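## Task

Move the roll of masking tape to the coffee table in the adjoining room. The robot itself must stay upright and untilted.

## Robot and tools

Robot: TidyBot++, a four-caster mobile base (0.54 m long, 0.50 m wide, 0.38 m high) carrying one seven-joint arm with a five-finger right hand. The shoulder is 0.12 m ahead of base centre, 0.68 m above the floor. The arm starts folded, hand pointing down, sticking out up to 0.15 m in front; the elbow can be up to 1.15 m high. Loose objects may occasionally get nudged by something else.

Frames: base frame has its origin on the floor below the base centre, x forward, y left, z up, metres. Odometry frame is the base frame at scene start; base_odometry counts wheel turns only (slip counts as travel), heading in rad, left positive, -3.142 to 3.142. base_tilt is in degrees, forward and right positive.

Tool move: one action per call. Keys: "base", "joints", "target", optional "speeds", "min_time_s", plus "cameras" and "blocking". Motions start together.
- base: object with offsets relative to the base's current pose: translate_m (forward +, -2 to 2 m), strafe_m (left +, -2 to 2 m), rotate_rad (counter-clockwise +, -6.3 to 6.3). Translate and strafe together give one straight drive; give its speed under only one key. A base drive times out after 14 s.
- joints: absolute angles by name, radians. joint_1_rad (any angle; positive is clockwise from above, opposite to heading), joint_2_rad shoulder -2.249 to 2.249 (0 upright, + leans forward), joint_3_rad any angle, joint_4_rad elbow -2.579 to 2.579 (negative bends forward when joint_3 is 3.14), joint_5_rad any angle, joint_6_rad wrist -2.099 to 2.099, joint_7_rad any angle (hand roll; at 1.57 with hand down, palm faces left, thumb forward). Any-angle joints take the short way, so send steps under half a turn. Hand keys, all -1 to 1 where +1 is open: hand_little, hand_ring, hand_middle, hand_index, hand_thumb_bend (-1 fully bent), hand_thumb_turn (-1 in front of palm, opposite fingers). Settings: hand_force_limit (-1 about 0 N to +1 about 10 N, 15 N for thumb motors) and hand_speed (-0.96 to 1; full speed from +0.48). Scenes start at force limit 0 and speed -0.8.
- target: one list of seven numbers [x, y, z, qw, qx, qy, qz], an absolute hand pose in the base frame (metres, then quaternion), same as the hand_pose line. With target, joints may hold only the hand keys. Hand point +z runs along straight fingers, +y out of the palm, +x across the palm away from the thumb; the point is 0.045 m in front of the palm.
- speeds: translate_m/strafe_m 0.05 to 0.5 m/s, rotate_rad 0.1 to 1.57 rad/s. min_time_s: 0.1 to 8 s minimum for arm motions.
- cameras: "base_camera", "wrist_camera" or "all". blocking false returns quickly while motion continues.
No action exceeds 15 s. Unknown keys make a call invalid; out-of-range values get it refused, and then later move/wait/finished_scene calls in that reply are skipped, as they are after an uncommanded stop.

Other tools: wait(seconds 0 to 10, cameras); stop(cameras) brakes everything; zoom_image(camera, region [x0,y0,x1,y1] pixels, up to 504 by 504); show_instructions(); finished_scene(scene) ends the scene irreversibly.

Reading results: base_status, joint_status and hand_status give "done", "moving", "off_target", "stopped", "contact_stop", "time_out", "not_followed", "torque_fault" or "limit_stop_at_motor_heat". "joint command not followed" and "pose unreachable" mean a safety check withheld arm targets (self-collision; no check protects the base). hand_target is where joints' targets would put the hand; to hold still after a target, resend hand_target, not hand_pose. To correct a target, add (desired - hand_pose) to the previous target. hand_stopped_by lists little, ring, middle, index, thumb_bend, thumb_turn: moving, target, force, stalled or fault. *_load_n are fingertip loads in N (positive pushed open); a grip loss shows as loads near 0. motor_effort is percent of max torque with a bracketed peak. on_its_own reports unrequested robot actions. "ARM HIT", MOTOR HOT and OVER-TEMPERATURE FAULT lines warn of collisions and heat.

Gripping: with the thumb turned in front, the hand wraps objects about 0.035 to 0.065 m thick or handles down to 0.025 m. For a soft grip close at hand_speed -0.94 or slower. A finger motor only starts when its target changes by 0.002 or more; to squeeze harder raise hand_force_limit and send a more-closed target.

Reach: a downward-pointing hand reaches at most about 0.93 m above the floor, only near the base. Straight fingers extend 0.07 m beyond the hand point. Arm segments: 0.42, 0.31, 0.32 m. The arm sags under load; joint friction leaves errors up to the listed tolerances.

Cameras: base_camera 644x364 fixed on the base; wrist_camera 504x504 at the wrist, little-finger side, looking toward the hand point. At joints 0, -1.2, 3.142, -2.03, 0, -0.203, -1.832 the wrist camera looks forward, level and upright.

Cautions: the arm does not avoid obstacles and keeps pushing when blocked; driving or turning while the raised arm is caught can topple the robot, as can reaching far out or swinging a stretched arm. Torque limits are 104.5 N m (joints 1-4) and 51.3 N m (5-7); exceeding them freezes the arm 10 s. Don't drop a held object, release it while moving, slam it or push hard on fixed things.

Each tool is called after "Request:" as name([rows], argument=value, ...), one row to a line, values as JSON.

Reference images:

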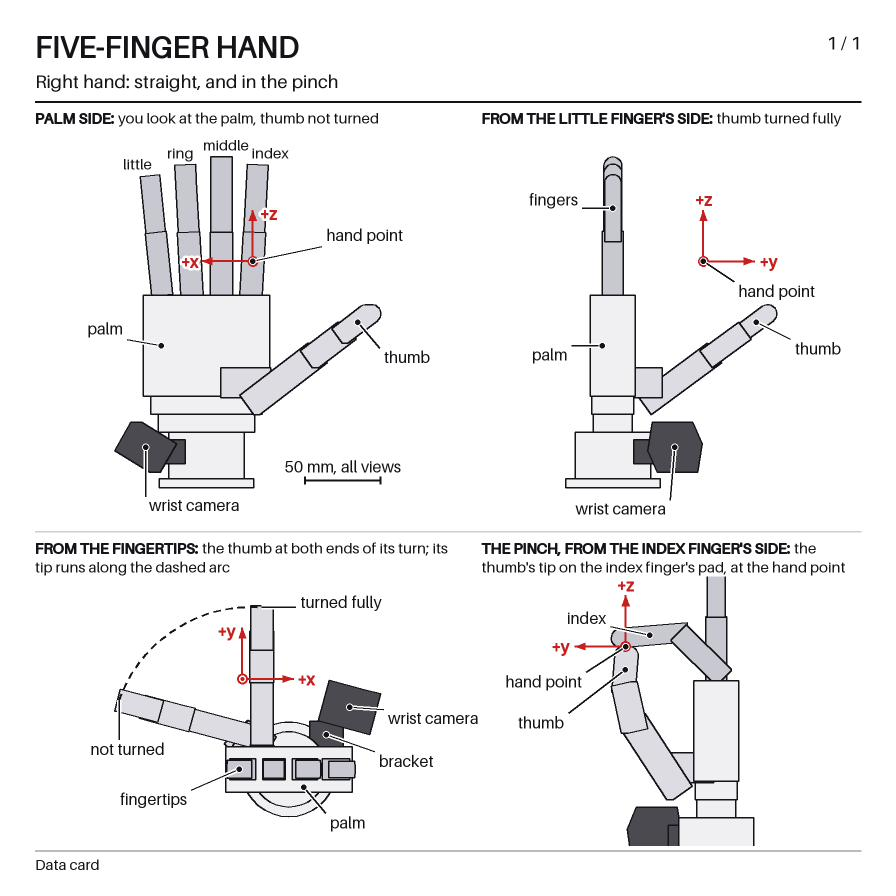

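## Session

Request:
move(joints={"joint_1_rad":0,"joint_2_rad":-1.2,"joint_3_rad":3.12,"joint_4_rad":-2.03,"joint_5_rad":-0.04,"joint_6_rad":-0.35,"joint_7_rad":-1.9,"hand_speed":0}, cameras=["all"])

Request:
move(base={"rotate_rad":1.2}, cameras=["all"])

Request:
move(base={"rotate_rad":1.2}, cameras=["all"])

Request:
move(base={"rotate_rad":1.2}, cameras=["all"])

Request:
move(base={"rotate_rad":1.2}, cameras=["all"])

Scene clock: 3.33 s.
move: done
base_odometry: x=+0.000 y=+0.000 heading=+0.000
base_tilt: forward=-0.2 right=+0.4
base_status: not commanded
joint_positions: joint_1_rad=+0.011 joint_2_rad=-1.185 joint_3_rad=+3.109 joint_4_rad=-2.044 joint_5_rad=-0.034 joint_6_rad=-0.402 joint_7_rad=+4.309 hand_little=+1.000 hand_ring=+1.000 hand_middle=+1.000 hand_index=+1.000 hand_thumb_turn=+1.000 hand_thumb_bend=+1.000 hand_force_limit=+0.000 hand_speed=+0.000
joint_status: all done
hand_stopped_by: target,target,target,target,target,target
little_load_n: 0.0
ring_load_n: 0.0
middle_load_n: 0.0
index_load_n: 0.0
thumb_bend_load_n: 0.0
thumb_turn_load_n: 0.0
motor_effort: joint_1_rad=+1(2) joint_2_rad=+15(17) joint_3_rad=+0(2) joint_4_rad=+13(16) joint_5_rad=+0(1) joint_6_rad=+7(8) joint_7_rad=+0(1)
hand_pose: x=+0.2905 y=-0.0230 z=+1.0939 quat_wxyz=(+0.170, -0.579, +0.109, -0.790) (m; base frame)
hand_target: x=+0.2765 y=-0.0292 z=+1.1233 quat_wxyz=(+0.153, -0.550, +0.085, -0.817) (m; base frame)
hand_status: not commanded
pictures: base_camera, wrist_camera
camera_calibration:
wrist_camera: T_world_to_cam=[[0.0427186, -0.992058, -0.118301, 0.0935265], [-0.195266, 0.107835, -0.974804, 1.12939], [0.97982, 0.0647424, -0.189109, 0.0371644], [0, 0, 0, 1]] pos_world=[0.180122, -0.0314107, 1.11903]

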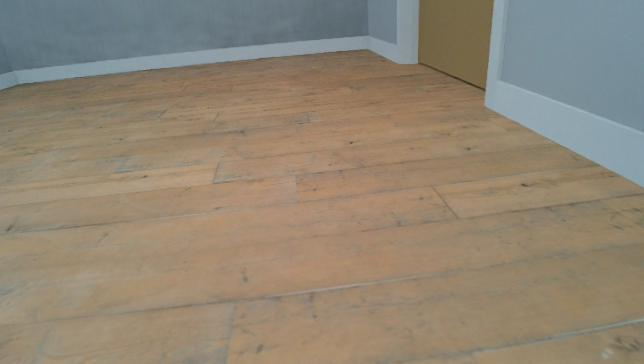

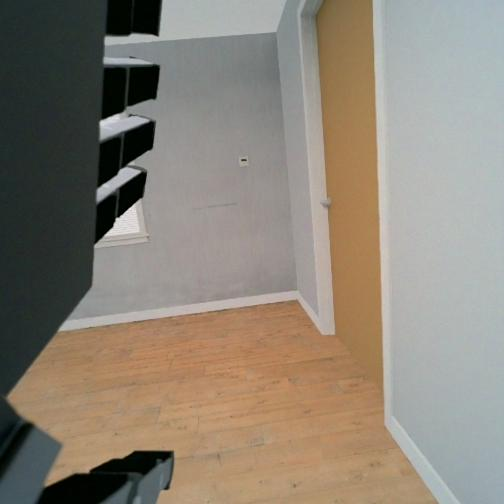

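Scene clock: 5.37 s.
move: done
base_odometry: x=+0.000 y=+0.000 heading=+1.199
base_tilt: forward=-0.2 right=+0.4
base_status: done
joint_positions: joint_1_rad=+0.010 joint_2_rad=-1.185 joint_3_rad=+3.109 joint_4_rad=-2.044 joint_5_rad=-0.034 joint_6_rad=-0.402 joint_7_rad=+4.312 hand_little=+1.000 hand_ring=+1.000 hand_middle=+1.000 hand_index=+1.000 hand_thumb_turn=+1.000 hand_thumb_bend=+1.000 hand_force_limit=+0.000 hand_speed=+0.000
joint_status: not commanded
hand_stopped_by: target,target,target,target,target,target
little_load_n: 0.0
ring_load_n: 0.0
middle_load_n: 0.0
index_load_n: 0.0
thumb_bend_load_n: 0.0
thumb_turn_load_n: 0.0
motor_effort: joint_1_rad=+0(1) joint_2_rad=+16(16) joint_3_rad=+1(2) joint_4_rad=+13(13) joint_5_rad=+0(0) joint_6_rad=+7(7) joint_7_rad=+0(1)
hand_pose: x=+0.2904 y=-0.0231 z=+1.0941 quat_wxyz=(+0.169, -0.579, +0.108, -0.790) (m; base frame)
hand_target: x=+0.2765 y=-0.0292 z=+1.1233 quat_wxyz=(+0.153, -0.550, +0.085, -0.817) (m; base frame)
hand_status: not commanded
pictures: base_camera, wrist_camera
camera_calibration:
wrist_camera: T_world_to_cam=[[0.0421225, -0.992367, -0.115906, 0.0909714], [-0.194722, 0.10563, -0.975154, 1.12979], [0.979954, 0.0636454, -0.188786, 0.0368786], [0, 0, 0, 1]] pos_world=[0.180023, -0.0314102, 1.11922]

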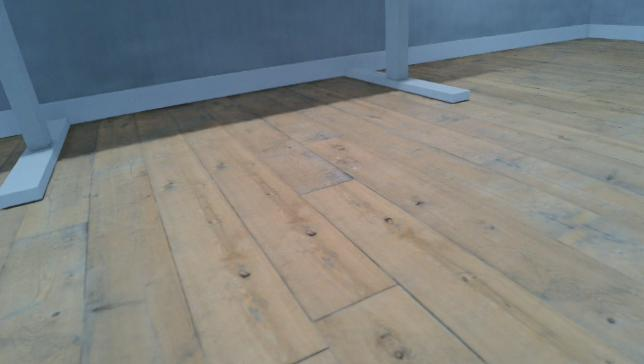

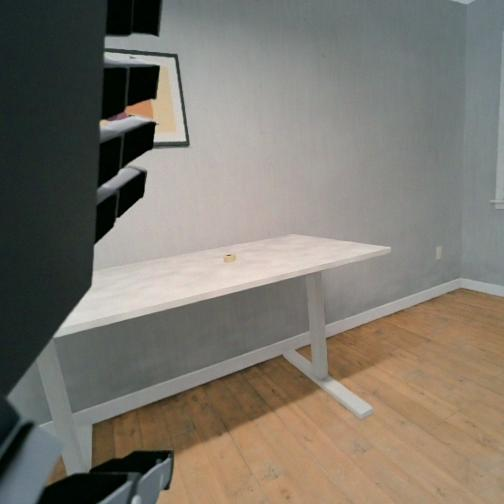

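Scene clock: 7.40 s.
move: done
base_odometry: x=+0.000 y=+0.000 heading=+2.398
base_tilt: forward=-0.2 right=+0.4
base_status: done
joint_positions: joint_1_rad=+0.010 joint_2_rad=-1.185 joint_3_rad=+3.109 joint_4_rad=-2.044 joint_5_rad=-0.034 joint_6_rad=-0.402 joint_7_rad=+4.312 hand_little=+1.000 hand_ring=+1.000 hand_middle=+1.000 hand_index=+1.000 hand_thumb_turn=+1.000 hand_thumb_bend=+1.000 hand_force_limit=+0.000 hand_speed=+0.000
joint_status: not commanded
hand_stopped_by: target,target,target,target,target,target
little_load_n: 0.0
ring_load_n: 0.0
middle_load_n: 0.0
index_load_n: 0.0
thumb_bend_load_n: 0.0
thumb_turn_load_n: 0.0
motor_effort: joint_1_rad=+0(1) joint_2_rad=+15(16) joint_3_rad=+1(2) joint_4_rad=+13(13) joint_5_rad=+0(0) joint_6_rad=+7(7) joint_7_rad=+0(1)
hand_pose: x=+0.2904 y=-0.0231 z=+1.0941 quat_wxyz=(+0.169, -0.579, +0.108, -0.790) (m; base frame)
hand_target: x=+0.2765 y=-0.0292 z=+1.1233 quat_wxyz=(+0.153, -0.550, +0.085, -0.817) (m; base frame)
hand_status: not commanded
pictures: base_camera, wrist_camera
camera_calibration:
wrist_camera: T_world_to_cam=[[0.0422586, -0.992381, -0.115731, 0.0907508], [-0.194722, 0.105433, -0.975176, 1.1298], [0.979948, 0.063745, -0.188783, 0.0368789], [0, 0, 0, 1]] pos_world=[0.180023, -0.0314102, 1.11922]

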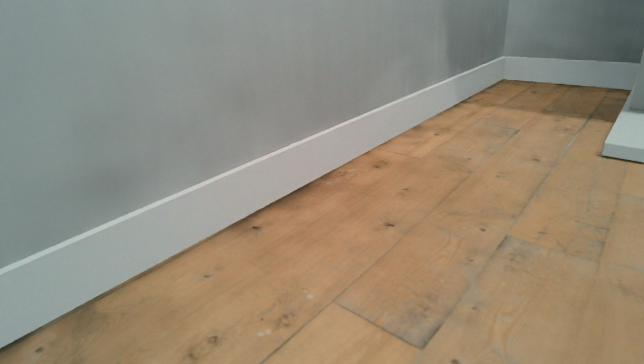

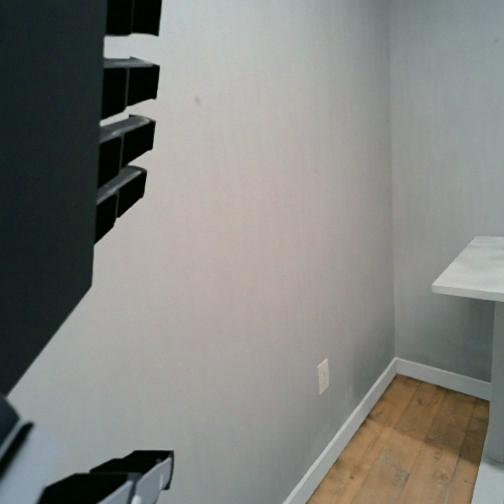

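Scene clock: 9.43 s.
move: done
base_odometry: x=+0.000 y=+0.000 heading=-2.686
base_tilt: forward=-0.2 right=+0.4
base_status: done
joint_positions: joint_1_rad=+0.010 joint_2_rad=-1.185 joint_3_rad=+3.109 joint_4_rad=-2.044 joint_5_rad=-0.034 joint_6_rad=-0.402 joint_7_rad=+4.312 hand_little=+1.000 hand_ring=+1.000 hand_middle=+1.000 hand_index=+1.000 hand_thumb_turn=+1.000 hand_thumb_bend=+1.000 hand_force_limit=+0.000 hand_speed=+0.000
joint_status: not commanded
hand_stopped_by: target,target,target,target,target,target
little_load_n: 0.0
ring_load_n: 0.0
middle_load_n: 0.0
index_load_n: 0.0
thumb_bend_load_n: 0.0
thumb_turn_load_n: 0.0
motor_effort: joint_1_rad=+0(1) joint_2_rad=+15(16) joint_3_rad=+1(2) joint_4_rad=+13(13) joint_5_rad=+0(0) joint_6_rad=+7(8) joint_7_rad=+0(1)
hand_pose: x=+0.2904 y=-0.0231 z=+1.0941 quat_wxyz=(+0.169, -0.579, +0.108, -0.790) (m; base frame)
hand_target: x=+0.2765 y=-0.0292 z=+1.1233 quat_wxyz=(+0.153, -0.550, +0.085, -0.817) (m; base frame)
hand_status: not commanded
pictures: base_camera, wrist_camera
camera_calibration:
wrist_camera: T_world_to_cam=[[0.0423557, -0.992375, -0.11575, 0.0907545], [-0.194732, 0.105432, -0.975174, 1.1298], [0.979942, 0.0638445, -0.188782, 0.036882], [0, 0, 0, 1]] pos_world=[0.180023, -0.0314102, 1.11922]

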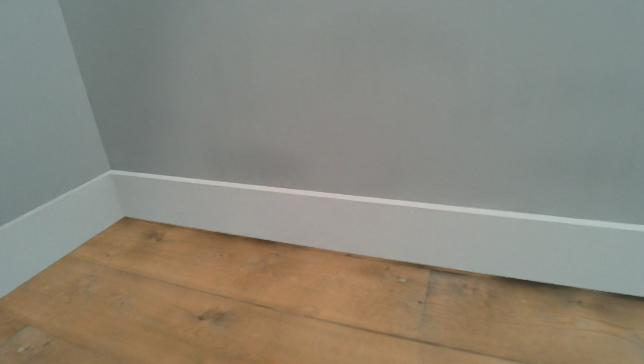

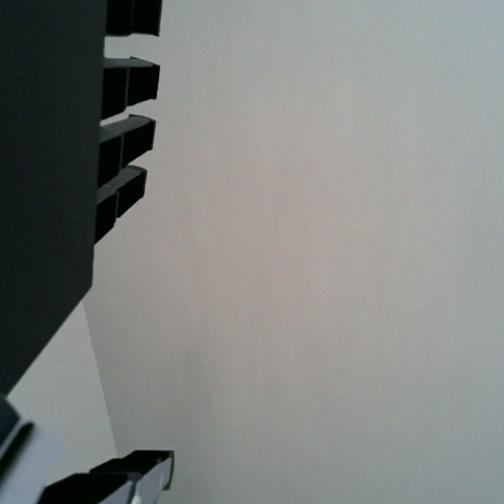

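Scene clock: 11.47 s.
move: done
base_odometry: x=+0.000 y=+0.000 heading=-1.486
base_tilt: forward=-0.2 right=+0.4
base_status: done
joint_positions: joint_1_rad=+0.010 joint_2_rad=-1.185 joint_3_rad=+3.109 joint_4_rad=-2.044 joint_5_rad=-0.034 joint_6_rad=-0.402 joint_7_rad=+4.312 hand_little=+1.000 hand_ring=+1.000 hand_middle=+1.000 hand_index=+1.000 hand_thumb_turn=+1.000 hand_thumb_bend=+1.000 hand_force_limit=+0.000 hand_speed=+0.000
joint_status: not commanded
hand_stopped_by: target,target,target,target,target,target
little_load_n: 0.0
ring_load_n: 0.0
middle_load_n: 0.0
index_load_n: 0.0
thumb_bend_load_n: 0.0
thumb_turn_load_n: 0.0
motor_effort: joint_1_rad=-1(1) joint_2_rad=+15(16) joint_3_rad=+1(2) joint_4_rad=+13(13) joint_5_rad=+0(1) joint_6_rad=+7(7) joint_7_rad=+0(1)
hand_pose: x=+0.2904 y=-0.0231 z=+1.0941 quat_wxyz=(+0.169, -0.579, +0.108, -0.790) (m; base frame)
hand_target: x=+0.2765 y=-0.0292 z=+1.1233 quat_wxyz=(+0.153, -0.550, +0.085, -0.817) (m; base frame)
hand_status: not commanded
pictures: base_camera, wrist_camera
camera_calibration:
wrist_camera: T_world_to_cam=[[0.0424724, -0.992379, -0.115672, 0.0907453], [-0.194737, 0.105333, -0.975183, 1.1298], [0.979936, 0.063944, -0.188779, 0.0368774], [0, 0, 0, 1]] pos_world=[0.180023, -0.0313103, 1.11922]

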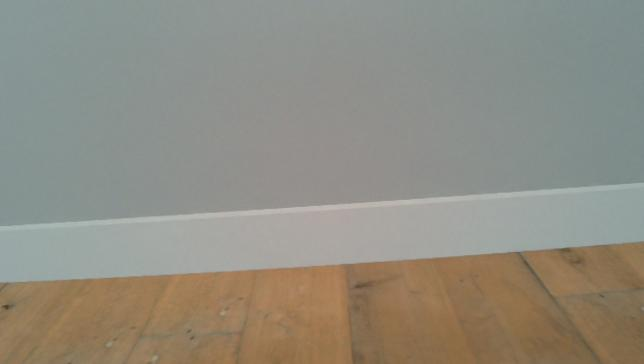

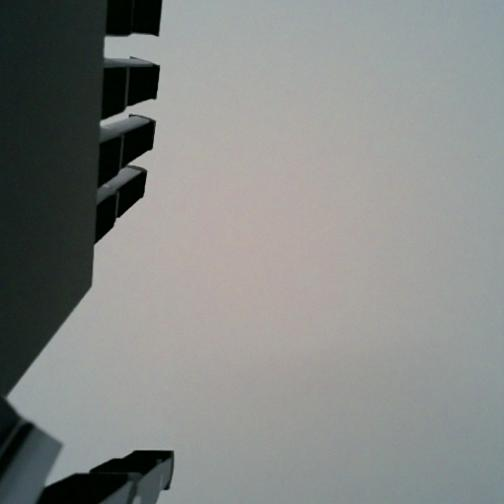

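Request:
move(base={"translate_m":-0.6,"strafe_m":2.0,"rotate_rad":0.046}, cameras=["all"])

Scene clock: 43.40 s.
move: done
base_odometry: x=+1.943 y=+0.766 heading=-1.440
base_tilt: forward=-0.2 right=+0.4
base_status: done
joint_positions: joint_1_rad=+0.009 joint_2_rad=-1.185 joint_3_rad=+3.109 joint_4_rad=-2.044 joint_5_rad=-0.034 joint_6_rad=-0.402 joint_7_rad=+4.312 hand_little=+1.000 hand_ring=+1.000 hand_middle=+1.000 hand_index=+1.000 hand_thumb_turn=+1.000 hand_thumb_bend=+1.000 hand_force_limit=+0.000 hand_speed=+0.000
joint_status: not commanded
hand_stopped_by: target,target,target,target,target,target
little_load_n: 0.0
ring_load_n: 0.0
middle_load_n: 0.0
index_load_n: 0.0
thumb_bend_load_n: 0.0
thumb_turn_load_n: 0.0
motor_effort: joint_1_rad=+1(1) joint_2_rad=+15(16) joint_3_rad=+0(2) joint_4_rad=+13(14) joint_5_rad=+0(1) joint_6_rad=+7(8) joint_7_rad=+0(1)
hand_pose: x=+0.2905 y=-0.0230 z=+1.0942 quat_wxyz=(+0.169, -0.579, +0.108, -0.790) (m; base frame)
hand_target: x=+0.2765 y=-0.0292 z=+1.1233 quat_wxyz=(+0.153, -0.550, +0.085, -0.817) (m; base frame)
hand_status: not commanded
pictures: base_camera, wrist_camera
camera_calibration:
wrist_camera: T_world_to_cam=[[0.0431773, -0.992334, -0.115799, 0.0906741], [-0.194618, 0.105333, -0.975207, 1.12991], [0.979928, 0.0646434, -0.188578, 0.036702], [0, 0, 0, 1]] pos_world=[0.180021, -0.0314105, 1.11932]

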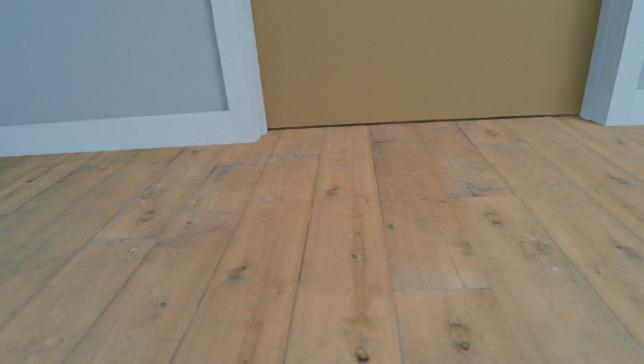

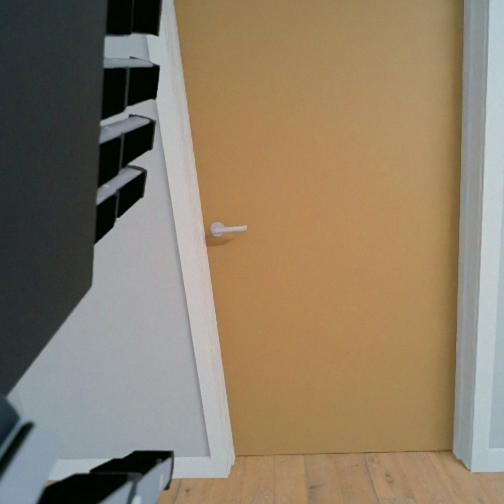

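Request:
move(joints={"joint_1_rad":0,"joint_2_rad":0.316,"joint_3_rad":3.12,"joint_4_rad":-1.19,"joint_5_rad":-0.02,"joint_6_rad":0.0,"joint_7_rad":-0.07,"hand_thumb_turn":-1,"hand_little":-1,"hand_ring":-1,"hand_middle":-1,"hand_index":-1,"hand_speed":0}, base={"translate_m":0.2,"strafe_m":0.03}, cameras=["all"])

Scene clock: 66.70 s.
move: done
base_odometry: x=+1.999 y=+0.572 heading=-1.440
base_tilt: forward=-0.1 right=+0.4
base_status: done
joint_positions: joint_1_rad=+0.009 joint_2_rad=+0.297 joint_3_rad=+3.109 joint_4_rad=-1.211 joint_5_rad=-0.034 joint_6_rad=-0.053 joint_7_rad=+6.140 hand_little=-1.000 hand_ring=-1.000 hand_middle=-1.000 hand_index=-1.000 hand_thumb_turn=-1.000 hand_thumb_bend=+1.000 hand_force_limit=+0.000 hand_speed=+0.000
joint_status: all done
hand_stopped_by: target,target,target,target,target,target
little_load_n: 0.0
ring_load_n: 0.0
middle_load_n: 0.0
index_load_n: 0.0
thumb_bend_load_n: 0.0
thumb_turn_load_n: 0.0
motor_effort: joint_1_rad=+0(1) joint_2_rad=-26(29) joint_3_rad=+0(2) joint_4_rad=+16(18) joint_5_rad=+0(1) joint_6_rad=+8(9) joint_7_rad=+0(1)
hand_pose: x=+0.8779 y=-0.0269 z=+1.1606 quat_wxyz=(-0.447, -0.536, -0.455, -0.553) (m; base frame)
hand_target: x=+0.8815 y=-0.0225 z=+1.1799 quat_wxyz=(-0.485, -0.502, -0.465, -0.545) (m; base frame)
hand_status: not commanded
pictures: base_camera, wrist_camera
camera_calibration:
wrist_camera: T_world_to_cam=[[-0.031564, 0.0921164, 0.995248, -1.12545], [-0.460078, -0.88532, 0.0673506, 0.305814], [0.887317, -0.455766, 0.0703249, -0.759356], [0, 0, 0, 1]] pos_world=[0.778964, 0.0283271, 1.1529]

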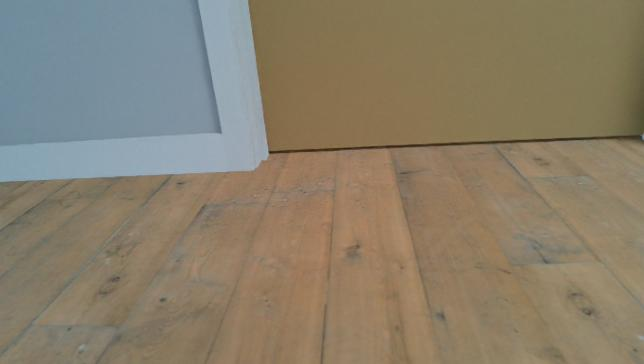

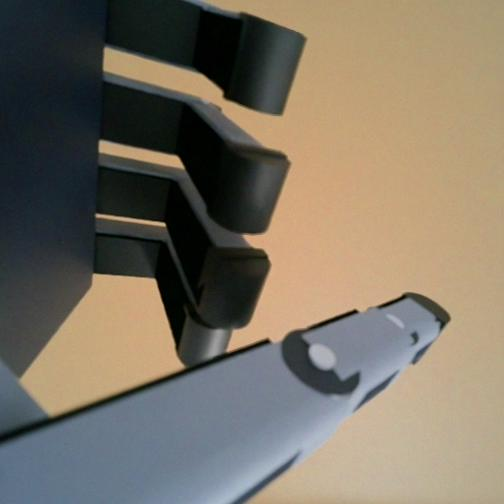

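Request:
move(joints={"joint_7_rad":0.03}, base={"translate_m":0.165,"strafe_m":0.005}, speeds={"translate_m":0.2}, cameras=["base_camera"])

Request:
move(joints={"joint_2_rad":0.39,"joint_4_rad":-1.38,"joint_6_rad":0.15}, min_time_s=1.5)

Request:
move(joints={"joint_2_rad":0.43,"joint_4_rad":-1.54,"joint_6_rad":0.24}, min_time_s=1.5)

Scene clock: 83.07 s.
move: done
base_odometry: x=+2.025 y=+0.409 heading=-1.440
base_tilt: forward=-0.1 right=+0.4
base_status: done
joint_positions: joint_1_rad=+0.009 joint_2_rad=+0.301 joint_3_rad=+3.109 joint_4_rad=-1.209 joint_5_rad=-0.034 joint_6_rad=-0.051 joint_7_rad=+6.258 hand_little=-1.000 hand_ring=-1.000 hand_middle=-1.000 hand_index=-1.000 hand_thumb_turn=-1.000 hand_thumb_bend=+1.000 hand_force_limit=+0.000 hand_speed=+0.000
joint_status: all done
hand_stopped_by: target,target,target,target,target,target
little_load_n: 0.0
ring_load_n: 0.0
middle_load_n: 0.0
index_load_n: 0.0
thumb_bend_load_n: 0.0
thumb_turn_load_n: 0.0
motor_effort: joint_1_rad=-1(1) joint_2_rad=-26(29) joint_3_rad=-1(1) joint_4_rad=+16(17) joint_5_rad=+0(0) joint_6_rad=+8(8) joint_7_rad=+0(1)
hand_pose: x=+0.8794 y=-0.0204 z=+1.1639 quat_wxyz=(-0.479, -0.509, -0.486, -0.525) (m; base frame)
hand_target: x=+0.8812 y=-0.0166 z=+1.1832 quat_wxyz=(-0.512, -0.478, -0.489, -0.520) (m; base frame)
hand_status: not commanded
pictures: base_camera

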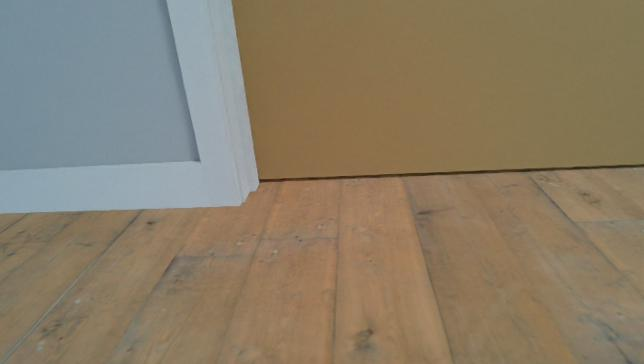

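Scene clock: 84.90 s.
move: done
base_odometry: x=+2.025 y=+0.409 heading=-1.440
base_tilt: forward=-0.1 right=+0.4
base_status: not commanded
joint_positions: joint_1_rad=+0.009 joint_2_rad=+0.360 joint_3_rad=+3.109 joint_4_rad=-1.347 joint_5_rad=-0.034 joint_6_rad=+0.101 joint_7_rad=+6.258 hand_little=-1.000 hand_ring=-1.000 hand_middle=-1.000 hand_index=-1.000 hand_thumb_turn=-1.000 hand_thumb_bend=+1.000 hand_force_limit=+0.000 hand_speed=+0.000
joint_status: all done
hand_stopped_by: target,target,target,target,target,target
little_load_n: 0.0
ring_load_n: 0.0
middle_load_n: 0.0
index_load_n: 0.0
thumb_bend_load_n: 0.0
thumb_turn_load_n: 0.0
motor_effort: joint_1_rad=+0(1) joint_2_rad=-28(29) joint_3_rad=+0(2) joint_4_rad=+16(17) joint_5_rad=+0(0) joint_6_rad=+7(8) joint_7_rad=+0(1)
hand_pose: x=+0.9028 y=-0.0219 z=+1.0792 quat_wxyz=(-0.469, -0.522, -0.495, -0.512) (m; base frame)
hand_target: x=+0.9119 y=-0.0170 z=+1.0532 quat_wxyz=(-0.484, -0.507, -0.517, -0.491) (m; base frame)
hand_status: not commanded
pictures: none

Scene clock: 86.70 s.
move: off_target
base_odometry: x=+2.025 y=+0.409 heading=-1.440
base_tilt: forward=-0.2 right=+0.4
base_status: not commanded
joint_positions: joint_1_rad=+0.009 joint_2_rad=+0.361 joint_3_rad=+3.109 joint_4_rad=-1.467 joint_5_rad=-0.034 joint_6_rad=+0.244 joint_7_rad=+6.258 hand_little=-1.000 hand_ring=-1.000 hand_middle=-1.000 hand_index=-1.000 hand_thumb_turn=-1.000 hand_thumb_bend=+1.000 hand_force_limit=+0.000 hand_speed=+0.000
joint_status: joint_4_rad off_target (ended at -1.467, target -1.540); the others done
hand_stopped_by: target,target,target,target,target,target
little_load_n: 0.0
ring_load_n: 0.0
middle_load_n: 0.0
index_load_n: 0.0
thumb_bend_load_n: 0.0
thumb_turn_load_n: 0.0
motor_effort: joint_1_rad=+1(2) joint_2_rad=-16(28) joint_3_rad=+0(1) joint_4_rad=+8(16) joint_5_rad=+1(1) joint_6_rad=+0(7) joint_7_rad=+1(2)
hand_pose: x=+0.8945 y=-0.0231 z=+1.0491 quat_wxyz=(-0.475, -0.517, -0.489, -0.517) (m; base frame)
hand_target: x=+0.9117 y=-0.0172 z=+0.9507 quat_wxyz=(-0.455, -0.533, -0.543, -0.462) (m; base frame)
hand_status: not commanded
pictures: none

Contact with lever as before. Press on and push.

Request:
move(joints={"joint_2_rad":0.49,"joint_4_rad":-1.62,"joint_6_rad":0.27}, min_time_s=1.5)

Request:
move(base={"translate_m":0.08}, speeds={"translate_m":0.1}, cameras=["base_camera"])

Scene clock: 93.47 s.
move: off_target
base_odometry: x=+2.025 y=+0.409 heading=-1.440
base_tilt: forward=-0.2 right=+0.4
base_status: not commanded
joint_positions: joint_1_rad=+0.009 joint_2_rad=+0.373 joint_3_rad=+3.109 joint_4_rad=-1.532 joint_5_rad=-0.034 joint_6_rad=+0.290 joint_7_rad=+6.258 hand_little=-1.000 hand_ring=-1.000 hand_middle=-1.000 hand_index=-1.000 hand_thumb_turn=-1.000 hand_thumb_bend=+1.000 hand_force_limit=+0.000 hand_speed=+0.000
joint_status: joint_2_rad off_target (ended at +0.373, target +0.490); joint_4_rad off_target (ended at -1.532, target -1.620); the others done
hand_stopped_by: target,target,target,target,target,target
little_load_n: -0.5
ring_load_n: 0.0
middle_load_n: 0.0
index_load_n: 0.0
thumb_bend_load_n: -0.5
thumb_turn_load_n: 0.0
motor_effort: joint_1_rad=-1(2) joint_2_rad=-13(18) joint_3_rad=+0(1) joint_4_rad=+5(9) joint_5_rad=+1(2) joint_6_rad=-3(4) joint_7_rad=+2(2)
hand_pose: x=+0.8935 y=-0.0234 z=+1.0144 quat_wxyz=(-0.468, -0.525, -0.496, -0.508) (m; base frame)
hand_target: x=+0.9134 y=-0.0173 z=+0.8642 quat_wxyz=(-0.425, -0.557, -0.568, -0.432) (m; base frame)
hand_status: not commanded
pictures: none

Scene clock: 96.40 s.
move: time_out
base_odometry: x=+2.035 y=+0.333 heading=-1.441
base_tilt: forward=-0.2 right=+0.4
base_status: translate_m time_out (by the wheels' count: +0.076 of +0.080)
joint_positions: joint_1_rad=+0.009 joint_2_rad=+0.247 joint_3_rad=+3.109 joint_4_rad=-1.677 joint_5_rad=-0.034 joint_6_rad=+0.278 joint_7_rad=+6.258 hand_little=-1.000 hand_ring=-1.000 hand_middle=-1.000 hand_index=-1.000 hand_thumb_turn=-1.000 hand_thumb_bend=+1.000 hand_force_limit=+0.000 hand_speed=+0.000
joint_status: not commanded
hand_stopped_by: target,target,target,target,target,target
little_load_n: 0.5
ring_load_n: 0.0
middle_load_n: 0.0
index_load_n: 0.0
thumb_bend_load_n: 0.0
thumb_turn_load_n: 0.0
on_its_own: joint_4_rad moved -0.145 to your old target -1.620
motor_effort: joint_1_rad=-1(4) joint_2_rad=+15(21) joint_3_rad=+0(3) joint_4_rad=+26(32) joint_5_rad=-1(2) joint_6_rad=+9(13) joint_7_rad=+0(2)
hand_pose: x=+0.8423 y=-0.0221 z=+1.0147 quat_wxyz=(-0.461, -0.532, -0.505, -0.500) (m; base frame)
hand_target: x=+0.9134 y=-0.0173 z=+0.8642 quat_wxyz=(-0.425, -0.557, -0.568, -0.432) (m; base frame)
hand_status: not commanded
pictures: base_camera

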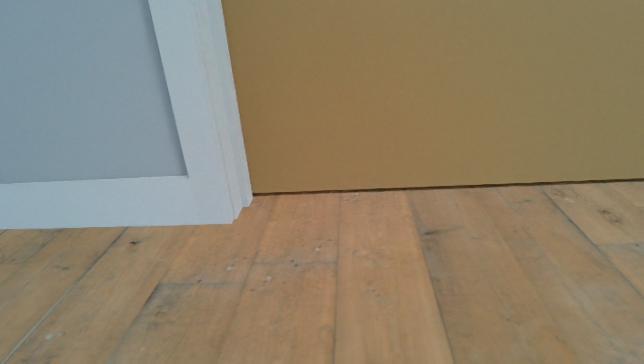

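Request:
move(base={"translate_m":-0.066}, speeds={"translate_m":0.1})

Request:
move(joints={"joint_2_rad":0.54,"joint_4_rad":-1.7,"joint_6_rad":0.28}, min_time_s=1.5)

Scene clock: 106.43 s.
move: done
base_odometry: x=+2.027 y=+0.399 heading=-1.442
base_tilt: forward=-0.1 right=+0.4
base_status: done
joint_positions: joint_1_rad=+0.003 joint_2_rad=+0.491 joint_3_rad=+3.126 joint_4_rad=-1.606 joint_5_rad=-0.034 joint_6_rad=+0.285 joint_7_rad=+6.258 hand_little=-1.000 hand_ring=-1.000 hand_middle=-1.000 hand_index=-1.000 hand_thumb_turn=-1.000 hand_thumb_bend=+1.000 hand_force_limit=+0.000 hand_speed=+0.000
joint_status: not commanded
hand_stopped_by: target,target,target,target,target,target
little_load_n: -0.5
ring_load_n: 0.0
middle_load_n: 0.0
index_load_n: 0.0
thumb_bend_load_n: 0.0
thumb_turn_load_n: 0.0
on_its_own: joint_2_rad moved +0.244 to your old target +0.490
motor_effort: joint_1_rad=+0(8) joint_2_rad=-30(34) joint_3_rad=-1(6) joint_4_rad=+14(25) joint_5_rad=+0(3) joint_6_rad=+7(8) joint_7_rad=+0(2)
hand_pose: x=+0.9158 y=-0.0290 z=+0.8753 quat_wxyz=(-0.422, -0.573, -0.539, -0.451) (m; base frame)
hand_target: x=+0.9134 y=-0.0173 z=+0.8642 quat_wxyz=(-0.425, -0.557, -0.568, -0.432) (m; base frame)
hand_status: not commanded
pictures: none

Scene clock: 108.23 s.
move: done
base_odometry: x=+2.027 y=+0.399 heading=-1.442
base_tilt: forward=-0.1 right=+0.4
base_status: not commanded
joint_positions: joint_1_rad=+0.003 joint_2_rad=+0.510 joint_3_rad=+3.126 joint_4_rad=-1.669 joint_5_rad=-0.034 joint_6_rad=+0.285 joint_7_rad=+6.258 hand_little=-1.000 hand_ring=-1.000 hand_middle=-1.000 hand_index=-1.000 hand_thumb_turn=-1.000 hand_thumb_bend=+1.000 hand_force_limit=+0.000 hand_speed=+0.000
joint_status: all done
hand_stopped_by: target,target,target,target,target,target
little_load_n: 0.0
ring_load_n: -0.5
middle_load_n: 0.0
index_load_n: 0.0
thumb_bend_load_n: 0.0
thumb_turn_load_n: 0.0
motor_effort: joint_1_rad=+0(1) joint_2_rad=-29(31) joint_3_rad=-1(1) joint_4_rad=+14(15) joint_5_rad=+0(0) joint_6_rad=+7(8) joint_7_rad=+1(1)
hand_pose: x=+0.9062 y=-0.0289 z=+0.8220 quat_wxyz=(-0.399, -0.591, -0.556, -0.426) (m; base frame)
hand_target: x=+0.9029 y=-0.0172 z=+0.7814 quat_wxyz=(-0.391, -0.582, -0.593, -0.397) (m; base frame)
hand_status: not commanded
pictures: none

Request:
move(base={"translate_m":-0.13}, speeds={"translate_m":0.3})

Request:
move(joints={"joint_1_rad":0,"joint_2_rad":0.316,"joint_3_rad":3.12,"joint_4_rad":-1.19,"joint_6_rad":0.0}, min_time_s=1.5)

Request:
move(base={"translate_m":0.138}, speeds={"translate_m":0.2}, cameras=["base_camera"])

Request:
move(joints={"joint_2_rad":0.39,"joint_4_rad":-1.38,"joint_6_rad":0.15}, min_time_s=1.5)

Request:
move(joints={"joint_2_rad":0.43,"joint_4_rad":-1.54,"joint_6_rad":0.24}, min_time_s=1.5)

Scene clock: 133.30 s.
move: done
base_odometry: x=+2.010 y=+0.528 heading=-1.441
base_tilt: forward=-0.2 right=+0.4
base_status: done
joint_positions: joint_1_rad=+0.003 joint_2_rad=+0.516 joint_3_rad=+3.126 joint_4_rad=-1.673 joint_5_rad=-0.034 joint_6_rad=+0.285 joint_7_rad=+6.258 hand_little=-1.000 hand_ring=-1.000 hand_middle=-1.000 hand_index=-1.000 hand_thumb_turn=-1.000 hand_thumb_bend=+1.000 hand_force_limit=+0.000 hand_speed=+0.000
joint_status: not commanded
hand_stopped_by: target,target,target,target,target,target
little_load_n: 0.0
ring_load_n: 0.0
middle_load_n: 0.0
index_load_n: 0.0
thumb_bend_load_n: 0.0
thumb_turn_load_n: 0.0
motor_effort: joint_1_rad=+0(1) joint_2_rad=-30(31) joint_3_rad=+0(1) joint_4_rad=+14(14) joint_5_rad=+0(0) joint_6_rad=+7(8) joint_7_rad=+0(1)
hand_pose: x=+0.9060 y=-0.0289 z=+0.8153 quat_wxyz=(-0.396, -0.593, -0.558, -0.423) (m; base frame)
hand_target: x=+0.9029 y=-0.0172 z=+0.7814 quat_wxyz=(-0.391, -0.582, -0.593, -0.397) (m; base frame)
hand_status: not commanded
pictures: none

Scene clock: 135.37 s.
move: done
base_odometry: x=+2.010 y=+0.528 heading=-1.441
base_tilt: forward=-0.2 right=+0.4
base_status: not commanded
joint_positions: joint_1_rad=+0.003 joint_2_rad=+0.343 joint_3_rad=+3.126 joint_4_rad=-1.203 joint_5_rad=-0.034 joint_6_rad=+0.055 joint_7_rad=+6.258 hand_little=-1.000 hand_ring=-1.000 hand_middle=-1.000 hand_index=-1.000 hand_thumb_turn=-1.000 hand_thumb_bend=+1.000 hand_force_limit=+0.000 hand_speed=+0.000
joint_status: all done
hand_stopped_by: target,target,target,target,target,target
little_load_n: 0.0
ring_load_n: 0.0
middle_load_n: 0.0
index_load_n: 0.0
thumb_bend_load_n: 0.0
thumb_turn_load_n: 0.0
motor_effort: joint_1_rad=+0(2) joint_2_rad=-28(33) joint_3_rad=-1(2) joint_4_rad=+16(16) joint_5_rad=+0(1) joint_6_rad=+7(8) joint_7_rad=+0(1)
hand_pose: x=+0.8915 y=-0.0273 z=+1.1694 quat_wxyz=(-0.500, -0.493, -0.466, -0.538) (m; base frame)
hand_target: x=+0.8812 y=-0.0166 z=+1.1832 quat_wxyz=(-0.512, -0.478, -0.489, -0.520) (m; base frame)
hand_status: not commanded
pictures: none

Scene clock: 136.83 s.
move: done
base_odometry: x=+2.028 y=+0.391 heading=-1.440
base_tilt: forward=-0.2 right=+0.4
base_status: done
joint_positions: joint_1_rad=+0.003 joint_2_rad=+0.340 joint_3_rad=+3.126 joint_4_rad=-1.203 joint_5_rad=-0.034 joint_6_rad=+0.052 joint_7_rad=+6.258 hand_little=-1.000 hand_ring=-1.000 hand_middle=-1.000 hand_index=-1.000 hand_thumb_turn=-1.000 hand_thumb_bend=+1.000 hand_force_limit=+0.000 hand_speed=+0.000
joint_status: not commanded
hand_stopped_by: target,target,target,target,target,target
little_load_n: 0.0
ring_load_n: 0.0
middle_load_n: 0.5
index_load_n: 0.0
thumb_bend_load_n: -0.5
thumb_turn_load_n: 0.0
motor_effort: joint_1_rad=+0(1) joint_2_rad=-27(31) joint_3_rad=+0(1) joint_4_rad=+16(17) joint_5_rad=+0(0) joint_6_rad=+7(8) joint_7_rad=+0(1)
hand_pose: x=+0.8903 y=-0.0272 z=+1.1708 quat_wxyz=(-0.500, -0.493, -0.466, -0.539) (m; base frame)
hand_target: x=+0.8812 y=-0.0166 z=+1.1832 quat_wxyz=(-0.512, -0.478, -0.489, -0.520) (m; base frame)
hand_status: not commanded
pictures: base_camera

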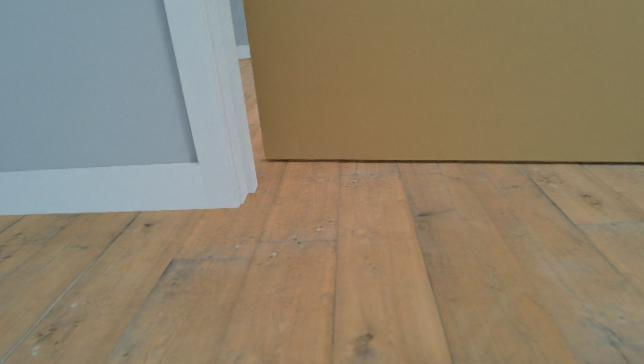

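Scene clock: 138.70 s.
move: done
base_odometry: x=+2.028 y=+0.391 heading=-1.440
base_tilt: forward=-0.1 right=+0.4
base_status: not commanded
joint_positions: joint_1_rad=+0.003 joint_2_rad=+0.364 joint_3_rad=+3.126 joint_4_rad=-1.348 joint_5_rad=-0.034 joint_6_rad=+0.099 joint_7_rad=+6.258 hand_little=-1.000 hand_ring=-1.000 hand_middle=-1.000 hand_index=-1.000 hand_thumb_turn=-1.000 hand_thumb_bend=+1.000 hand_force_limit=+0.000 hand_speed=+0.000
joint_status: all done
hand_stopped_by: target,target,target,target,target,target
little_load_n: 0.0
ring_load_n: 0.0
middle_load_n: 0.0
index_load_n: 0.0
thumb_bend_load_n: 0.0
thumb_turn_load_n: 0.0
motor_effort: joint_1_rad=+0(1) joint_2_rad=-27(29) joint_3_rad=+0(1) joint_4_rad=+16(17) joint_5_rad=+0(0) joint_6_rad=+7(9) joint_7_rad=+1(1)
hand_pose: x=+0.9045 y=-0.0273 z=+1.0749 quat_wxyz=(-0.471, -0.525, -0.496, -0.507) (m; base frame)
hand_target: x=+0.9119 y=-0.0170 z=+1.0532 quat_wxyz=(-0.484, -0.507, -0.517, -0.491) (m; base frame)
hand_status: not commanded
pictures: none

Scene clock: 140.53 s.
move: done
base_odometry: x=+2.028 y=+0.391 heading=-1.440
base_tilt: forward=-0.1 right=+0.4
base_status: not commanded
joint_positions: joint_1_rad=+0.003 joint_2_rad=+0.401 joint_3_rad=+3.126 joint_4_rad=-1.508 joint_5_rad=-0.034 joint_6_rad=+0.187 joint_7_rad=+6.258 hand_little=-1.000 hand_ring=-1.000 hand_middle=-1.000 hand_index=-1.000 hand_thumb_turn=-1.000 hand_thumb_bend=+1.000 hand_force_limit=+0.000 hand_speed=+0.000
joint_status: all done
hand_stopped_by: target,target,target,target,target,target
little_load_n: 0.0
ring_load_n: 0.0
middle_load_n: 0.0
index_load_n: 0.0
thumb_bend_load_n: 0.0
thumb_turn_load_n: 0.0
motor_effort: joint_1_rad=+0(1) joint_2_rad=-28(30) joint_3_rad=+0(1) joint_4_rad=+15(17) joint_5_rad=+0(0) joint_6_rad=+8(8) joint_7_rad=+0(1)
hand_pose: x=+0.9070 y=-0.0280 z=+0.9736 quat_wxyz=(-0.444, -0.552, -0.520, -0.477) (m; base frame)
hand_target: x=+0.9117 y=-0.0172 z=+0.9507 quat_wxyz=(-0.455, -0.533, -0.543, -0.462) (m; base frame)
hand_status: not commanded
pictures: none

Request:
move(base={"translate_m":-0.07})

Request:
move(joints={"joint_2_rad":0.316,"joint_4_rad":-1.21,"joint_6_rad":0.02}, min_time_s=1)

Request:
move(base={"translate_m":0.38}, speeds={"translate_m":0.2}, cameras=["base_camera"])

Scene clock: 157.00 s.
move: done
base_odometry: x=+2.019 y=+0.460 heading=-1.440
base_tilt: forward=-0.2 right=+0.4
base_status: done
joint_positions: joint_1_rad=+0.003 joint_2_rad=+0.408 joint_3_rad=+3.126 joint_4_rad=-1.509 joint_5_rad=-0.034 joint_6_rad=+0.190 joint_7_rad=+6.258 hand_little=-1.000 hand_ring=-1.000 hand_middle=-1.000 hand_index=-1.000 hand_thumb_turn=-1.000 hand_thumb_bend=+1.000 hand_force_limit=+0.000 hand_speed=+0.000
joint_status: not commanded
hand_stopped_by: target,target,target,target,target,target
little_load_n: -0.5
ring_load_n: 0.0
middle_load_n: 0.0
index_load_n: 0.0
thumb_bend_load_n: 0.0
thumb_turn_load_n: 0.0
motor_effort: joint_1_rad=+0(2) joint_2_rad=-28(31) joint_3_rad=-1(2) joint_4_rad=+15(16) joint_5_rad=+0(0) joint_6_rad=+7(8) joint_7_rad=+0(1)
hand_pose: x=+0.9089 y=-0.0280 z=+0.9680 quat_wxyz=(-0.443, -0.553, -0.522, -0.475) (m; base frame)
hand_target: x=+0.9117 y=-0.0172 z=+0.9507 quat_wxyz=(-0.455, -0.533, -0.543, -0.462) (m; base frame)
hand_status: not commanded
pictures: none

Scene clock: 158.73 s.
move: done
base_odometry: x=+2.019 y=+0.460 heading=-1.440
base_tilt: forward=-0.2 right=+0.4
base_status: not commanded
joint_positions: joint_1_rad=+0.003 joint_2_rad=+0.346 joint_3_rad=+3.126 joint_4_rad=-1.223 joint_5_rad=-0.034 joint_6_rad=+0.075 joint_7_rad=+6.258 hand_little=-1.000 hand_ring=-1.000 hand_middle=-1.000 hand_index=-1.000 hand_thumb_turn=-1.000 hand_thumb_bend=+1.000 hand_force_limit=+0.000 hand_speed=+0.000
joint_status: all done
hand_stopped_by: target,target,target,target,target,target
little_load_n: 0.0
ring_load_n: 0.5
middle_load_n: 0.0
index_load_n: 0.0
thumb_bend_load_n: 0.0
thumb_turn_load_n: 0.0
motor_effort: joint_1_rad=+0(1) joint_2_rad=-28(31) joint_3_rad=+0(1) joint_4_rad=+16(17) joint_5_rad=+0(0) joint_6_rad=+7(8) joint_7_rad=+0(1)
hand_pose: x=+0.8927 y=-0.0274 z=+1.1609 quat_wxyz=(-0.499, -0.494, -0.467, -0.538) (m; base frame)
hand_target: x=+0.8815 y=-0.0167 z=+1.1770 quat_wxyz=(-0.512, -0.478, -0.489, -0.520) (m; base frame)
hand_status: not commanded
pictures: none

Scene clock: 161.40 s.
move: done
base_odometry: x=+2.069 y=+0.083 heading=-1.439
base_tilt: forward=-0.1 right=+0.4
base_status: done
joint_positions: joint_1_rad=+0.003 joint_2_rad=+0.323 joint_3_rad=+3.126 joint_4_rad=-1.216 joint_5_rad=-0.034 joint_6_rad=+0.069 joint_7_rad=+6.258 hand_little=-1.000 hand_ring=-1.000 hand_middle=-1.000 hand_index=-1.000 hand_thumb_turn=-1.000 hand_thumb_bend=+1.000 hand_force_limit=+0.000 hand_speed=+0.000
joint_status: not commanded
hand_stopped_by: target,target,target,target,target,target
little_load_n: 0.0
ring_load_n: 0.0
middle_load_n: 0.0
index_load_n: 0.0
thumb_bend_load_n: 0.0
thumb_turn_load_n: 0.0
motor_effort: joint_1_rad=+0(1) joint_2_rad=-27(30) joint_3_rad=+0(1) joint_4_rad=+16(25) joint_5_rad=+0(1) joint_6_rad=+7(10) joint_7_rad=+1(1)
hand_pose: x=+0.8813 y=-0.0274 z=+1.1811 quat_wxyz=(-0.505, -0.487, -0.461, -0.543) (m; base frame)
hand_target: x=+0.8815 y=-0.0167 z=+1.1770 quat_wxyz=(-0.512, -0.478, -0.489, -0.520) (m; base frame)
hand_status: not commanded
pictures: base_camera

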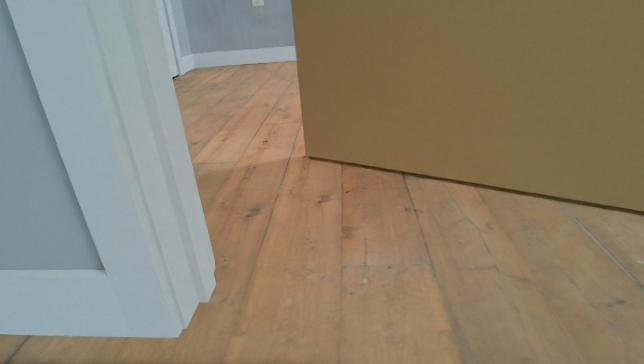

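Request:
move(base={"strafe_m":-0.265,"rotate_rad":-0.013}, speeds={"strafe_m":0.25})

Request:
move(base={"translate_m":0.3}, speeds={"translate_m":0.2}, cameras=["base_camera"])

Request:
move(joints={"joint_1_rad":0.7}, min_time_s=2.5)

Request:
move(joints={"joint_1_rad":0.0}, min_time_s=0.7, cameras=["base_camera"])

Scene clock: 182.53 s.
move: done
base_odometry: x=+1.806 y=+0.048 heading=-1.452
base_tilt: forward=-0.1 right=+0.4
base_status: done
joint_positions: joint_1_rad=+0.000 joint_2_rad=+0.323 joint_3_rad=+3.126 joint_4_rad=-1.216 joint_5_rad=-0.034 joint_6_rad=+0.069 joint_7_rad=+6.258 hand_little=-1.000 hand_ring=-1.000 hand_middle=-1.000 hand_index=-1.000 hand_thumb_turn=-1.000 hand_thumb_bend=+1.000 hand_force_limit=+0.000 hand_speed=+0.000
joint_status: not commanded
hand_stopped_by: target,target,target,target,target,target
little_load_n: 0.0
ring_load_n: 0.0
middle_load_n: 0.0
index_load_n: 0.0
thumb_bend_load_n: 0.0
thumb_turn_load_n: 0.0
motor_effort: joint_1_rad=+0(5) joint_2_rad=-27(28) joint_3_rad=+0(3) joint_4_rad=+16(17) joint_5_rad=+0(0) joint_6_rad=+7(8) joint_7_rad=+0(1)
hand_pose: x=+0.8814 y=-0.0247 z=+1.1811 quat_wxyz=(-0.504, -0.487, -0.462, -0.544) (m; base frame)
hand_target: x=+0.8815 y=-0.0167 z=+1.1770 quat_wxyz=(-0.512, -0.478, -0.489, -0.520) (m; base frame)
hand_status: not commanded
pictures: none

Scene clock: 184.80 s.
move: done
base_odometry: x=+1.841 y=-0.250 heading=-1.452
base_tilt: forward=-0.2 right=+0.4
base_status: done
joint_positions: joint_1_rad=-0.005 joint_2_rad=+0.321 joint_3_rad=+3.119 joint_4_rad=-1.216 joint_5_rad=-0.034 joint_6_rad=+0.068 joint_7_rad=+6.258 hand_little=-1.000 hand_ring=-1.000 hand_middle=-1.000 hand_index=-1.000 hand_thumb_turn=-1.000 hand_thumb_bend=+1.000 hand_force_limit=+0.000 hand_speed=+0.000
joint_status: not commanded
hand_stopped_by: target,target,target,target,target,target
little_load_n: 0.0
ring_load_n: 0.0
middle_load_n: 0.0
index_load_n: 0.0
thumb_bend_load_n: 0.0
thumb_turn_load_n: 0.0
motor_effort: joint_1_rad=+0(7) joint_2_rad=-27(30) joint_3_rad=+0(5) joint_4_rad=+16(17) joint_5_rad=+0(1) joint_6_rad=+7(8) joint_7_rad=+0(1)
hand_pose: x=+0.8809 y=-0.0170 z=+1.1821 quat_wxyz=(-0.500, -0.484, -0.464, -0.548) (m; base frame)
hand_target: x=+0.8815 y=-0.0167 z=+1.1770 quat_wxyz=(-0.512, -0.478, -0.489, -0.520) (m; base frame)
hand_status: not commanded
pictures: base_camera

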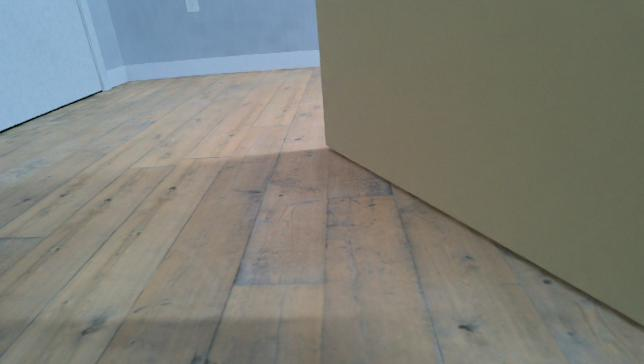

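Scene clock: 187.60 s.
move: off_target
base_odometry: x=+1.841 y=-0.250 heading=-1.452
base_tilt: forward=-0.1 right=+0.4
base_status: not commanded
joint_positions: joint_1_rad=+0.627 joint_2_rad=+0.321 joint_3_rad=+3.100 joint_4_rad=-1.216 joint_5_rad=-0.033 joint_6_rad=+0.067 joint_7_rad=+6.259 hand_little=-1.000 hand_ring=-1.000 hand_middle=-1.000 hand_index=-1.000 hand_thumb_turn=-1.000 hand_thumb_bend=+1.000 hand_force_limit=+0.000 hand_speed=+0.000
joint_status: joint_1_rad off_target (ended at +0.627, target +0.700)
hand_stopped_by: target,target,target,target,target,target
little_load_n: 0.0
ring_load_n: 0.0
middle_load_n: 0.0
index_load_n: -1.0
thumb_bend_load_n: 0.0
thumb_turn_load_n: 0.0
motor_effort: joint_1_rad=+9(17) joint_2_rad=-24(28) joint_3_rad=+6(13) joint_4_rad=+16(18) joint_5_rad=-1(3) joint_6_rad=+7(8) joint_7_rad=+0(2)
hand_pose: x=+0.7302 y=-0.4548 z=+1.1822 quat_wxyz=(-0.642, -0.602, -0.294, -0.372) (m; base frame)
hand_target: x=+0.6914 y=-0.5040 z=+1.1770 quat_wxyz=(-0.659, -0.617, -0.295, -0.313) (m; base frame)
hand_status: not commanded
pictures: none

Scene clock: 189.57 s.
move: done
base_odometry: x=+1.841 y=-0.250 heading=-1.452
base_tilt: forward=-0.1 right=+0.4
base_status: not commanded
joint_positions: joint_1_rad=+0.015 joint_2_rad=+0.321 joint_3_rad=+3.117 joint_4_rad=-1.216 joint_5_rad=-0.033 joint_6_rad=+0.067 joint_7_rad=+6.259 hand_little=-1.000 hand_ring=-1.000 hand_middle=-1.000 hand_index=-1.000 hand_thumb_turn=-1.000 hand_thumb_bend=+1.000 hand_force_limit=+0.000 hand_speed=+0.000
joint_status: all done
hand_stopped_by: target,target,target,target,target,target
little_load_n: 0.0
ring_load_n: 0.5
middle_load_n: 0.0
index_load_n: 0.0
thumb_bend_load_n: 0.0
thumb_turn_load_n: 0.0
motor_effort: joint_1_rad=+0(8) joint_2_rad=-27(28) joint_3_rad=+0(5) joint_4_rad=+16(16) joint_5_rad=+0(1) joint_6_rad=+7(8) joint_7_rad=+0(1)
hand_pose: x=+0.8803 y=-0.0314 z=+1.1822 quat_wxyz=(-0.506, -0.488, -0.459, -0.543) (m; base frame)
hand_target: x=+0.8815 y=-0.0167 z=+1.1770 quat_wxyz=(-0.512, -0.478, -0.489, -0.520) (m; base frame)
hand_status: not commanded
pictures: base_camera

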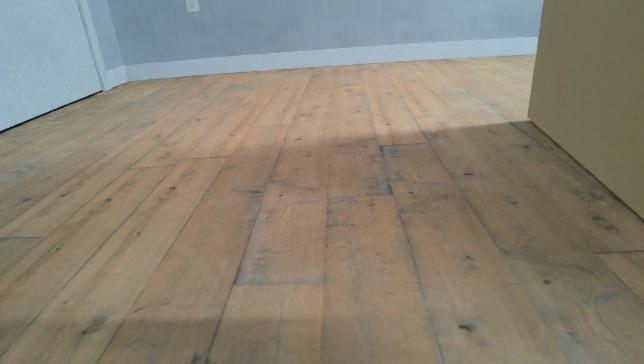

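Request:
move(base={"translate_m":-0.5}, joints={"joint_1_rad":0,"joint_2_rad":-1.2,"joint_3_rad":3.12,"joint_4_rad":-2.03,"joint_5_rad":-0.02,"joint_6_rad":-0.42,"joint_7_rad":-1.87,"hand_thumb_turn":1,"hand_little":1,"hand_ring":1,"hand_middle":1,"hand_index":1}, cameras=["base_camera"])

Request:
move(base={"translate_m":-0.5165,"strafe_m":-1.128,"rotate_rad":3.142}, cameras=["all"])

Scene clock: 217.20 s.
move: done
base_odometry: x=+1.782 y=+0.247 heading=-1.452
base_tilt: forward=-0.2 right=+0.4
base_status: done
joint_positions: joint_1_rad=+0.015 joint_2_rad=-1.177 joint_3_rad=+3.117 joint_4_rad=-1.999 joint_5_rad=-0.033 joint_6_rad=-0.365 joint_7_rad=+4.486 hand_little=+1.000 hand_ring=+1.000 hand_middle=+1.000 hand_index=+1.000 hand_thumb_turn=+1.000 hand_thumb_bend=+1.000 hand_force_limit=+0.000 hand_speed=+0.000
joint_status: all done
hand_stopped_by: target,target,target,target,target,target
little_load_n: 0.0
ring_load_n: 0.0
middle_load_n: 0.0
index_load_n: 0.0
thumb_bend_load_n: 0.0
thumb_turn_load_n: -0.5
motor_effort: joint_1_rad=+0(2) joint_2_rad=+15(31) joint_3_rad=+1(2) joint_4_rad=+13(18) joint_5_rad=+0(1) joint_6_rad=+7(8) joint_7_rad=+0(1)
hand_pose: x=+0.2765 y=-0.0358 z=+1.1368 quat_wxyz=(+0.101, -0.556, +0.059, -0.823) (m; base frame)
hand_target: x=+0.2802 y=-0.0339 z=+1.1031 quat_wxyz=(+0.128, -0.580, +0.079, -0.801) (m; base frame)
hand_status: not commanded
pictures: base_camera

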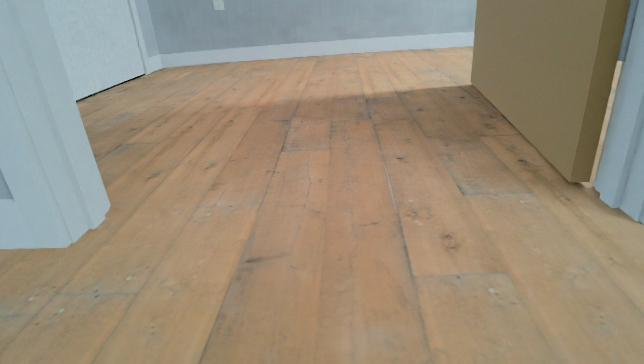

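Scene clock: 221.63 s.
move: done
base_odometry: x=+0.600 y=+0.626 heading=+1.691
base_tilt: forward=-0.2 right=+0.4
base_status: done
joint_positions: joint_1_rad=+0.014 joint_2_rad=-1.179 joint_3_rad=+3.117 joint_4_rad=-2.002 joint_5_rad=-0.033 joint_6_rad=-0.367 joint_7_rad=+4.484 hand_little=+1.000 hand_ring=+1.000 hand_middle=+1.000 hand_index=+1.000 hand_thumb_turn=+1.000 hand_thumb_bend=+1.000 hand_force_limit=+0.000 hand_speed=+0.000
joint_status: not commanded
hand_stopped_by: target,target,target,target,target,target
little_load_n: 0.0
ring_load_n: 0.0
middle_load_n: 0.0
index_load_n: -0.5
thumb_bend_load_n: 0.0
thumb_turn_load_n: 0.0
motor_effort: joint_1_rad=+0(2) joint_2_rad=+16(16) joint_3_rad=+1(3) joint_4_rad=+12(13) joint_5_rad=+0(1) joint_6_rad=+7(7) joint_7_rad=+1(1)
hand_pose: x=+0.2768 y=-0.0356 z=+1.1349 quat_wxyz=(+0.102, -0.558, +0.060, -0.822) (m; base frame)
hand_target: x=+0.2802 y=-0.0339 z=+1.1031 quat_wxyz=(+0.128, -0.580, +0.079, -0.801) (m; base frame)
hand_status: not commanded
pictures: base_camera, wrist_camera
camera_calibration:
wrist_camera: T_world_to_cam=[[-0.0193715, -0.999049, 0.0390603, -0.0750902], [-0.120348, -0.0364536, -0.992062, 1.1618], [0.992543, -0.0239185, -0.119528, -0.0265079], [0, 0, 0, 1]] pos_world=[0.164676, -0.033301, 1.15235]

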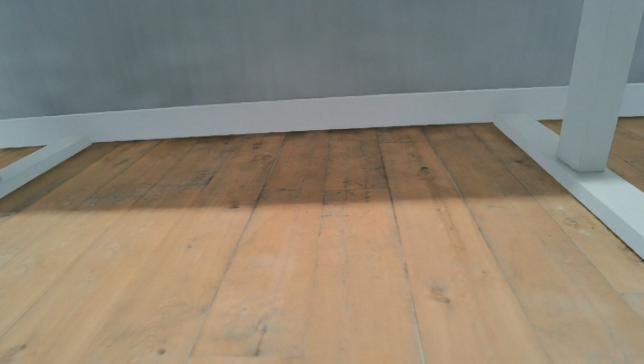

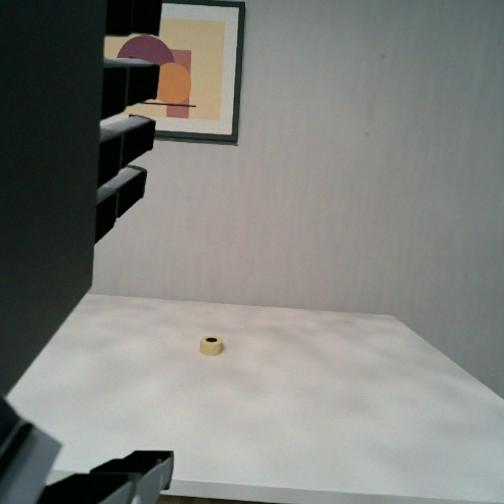

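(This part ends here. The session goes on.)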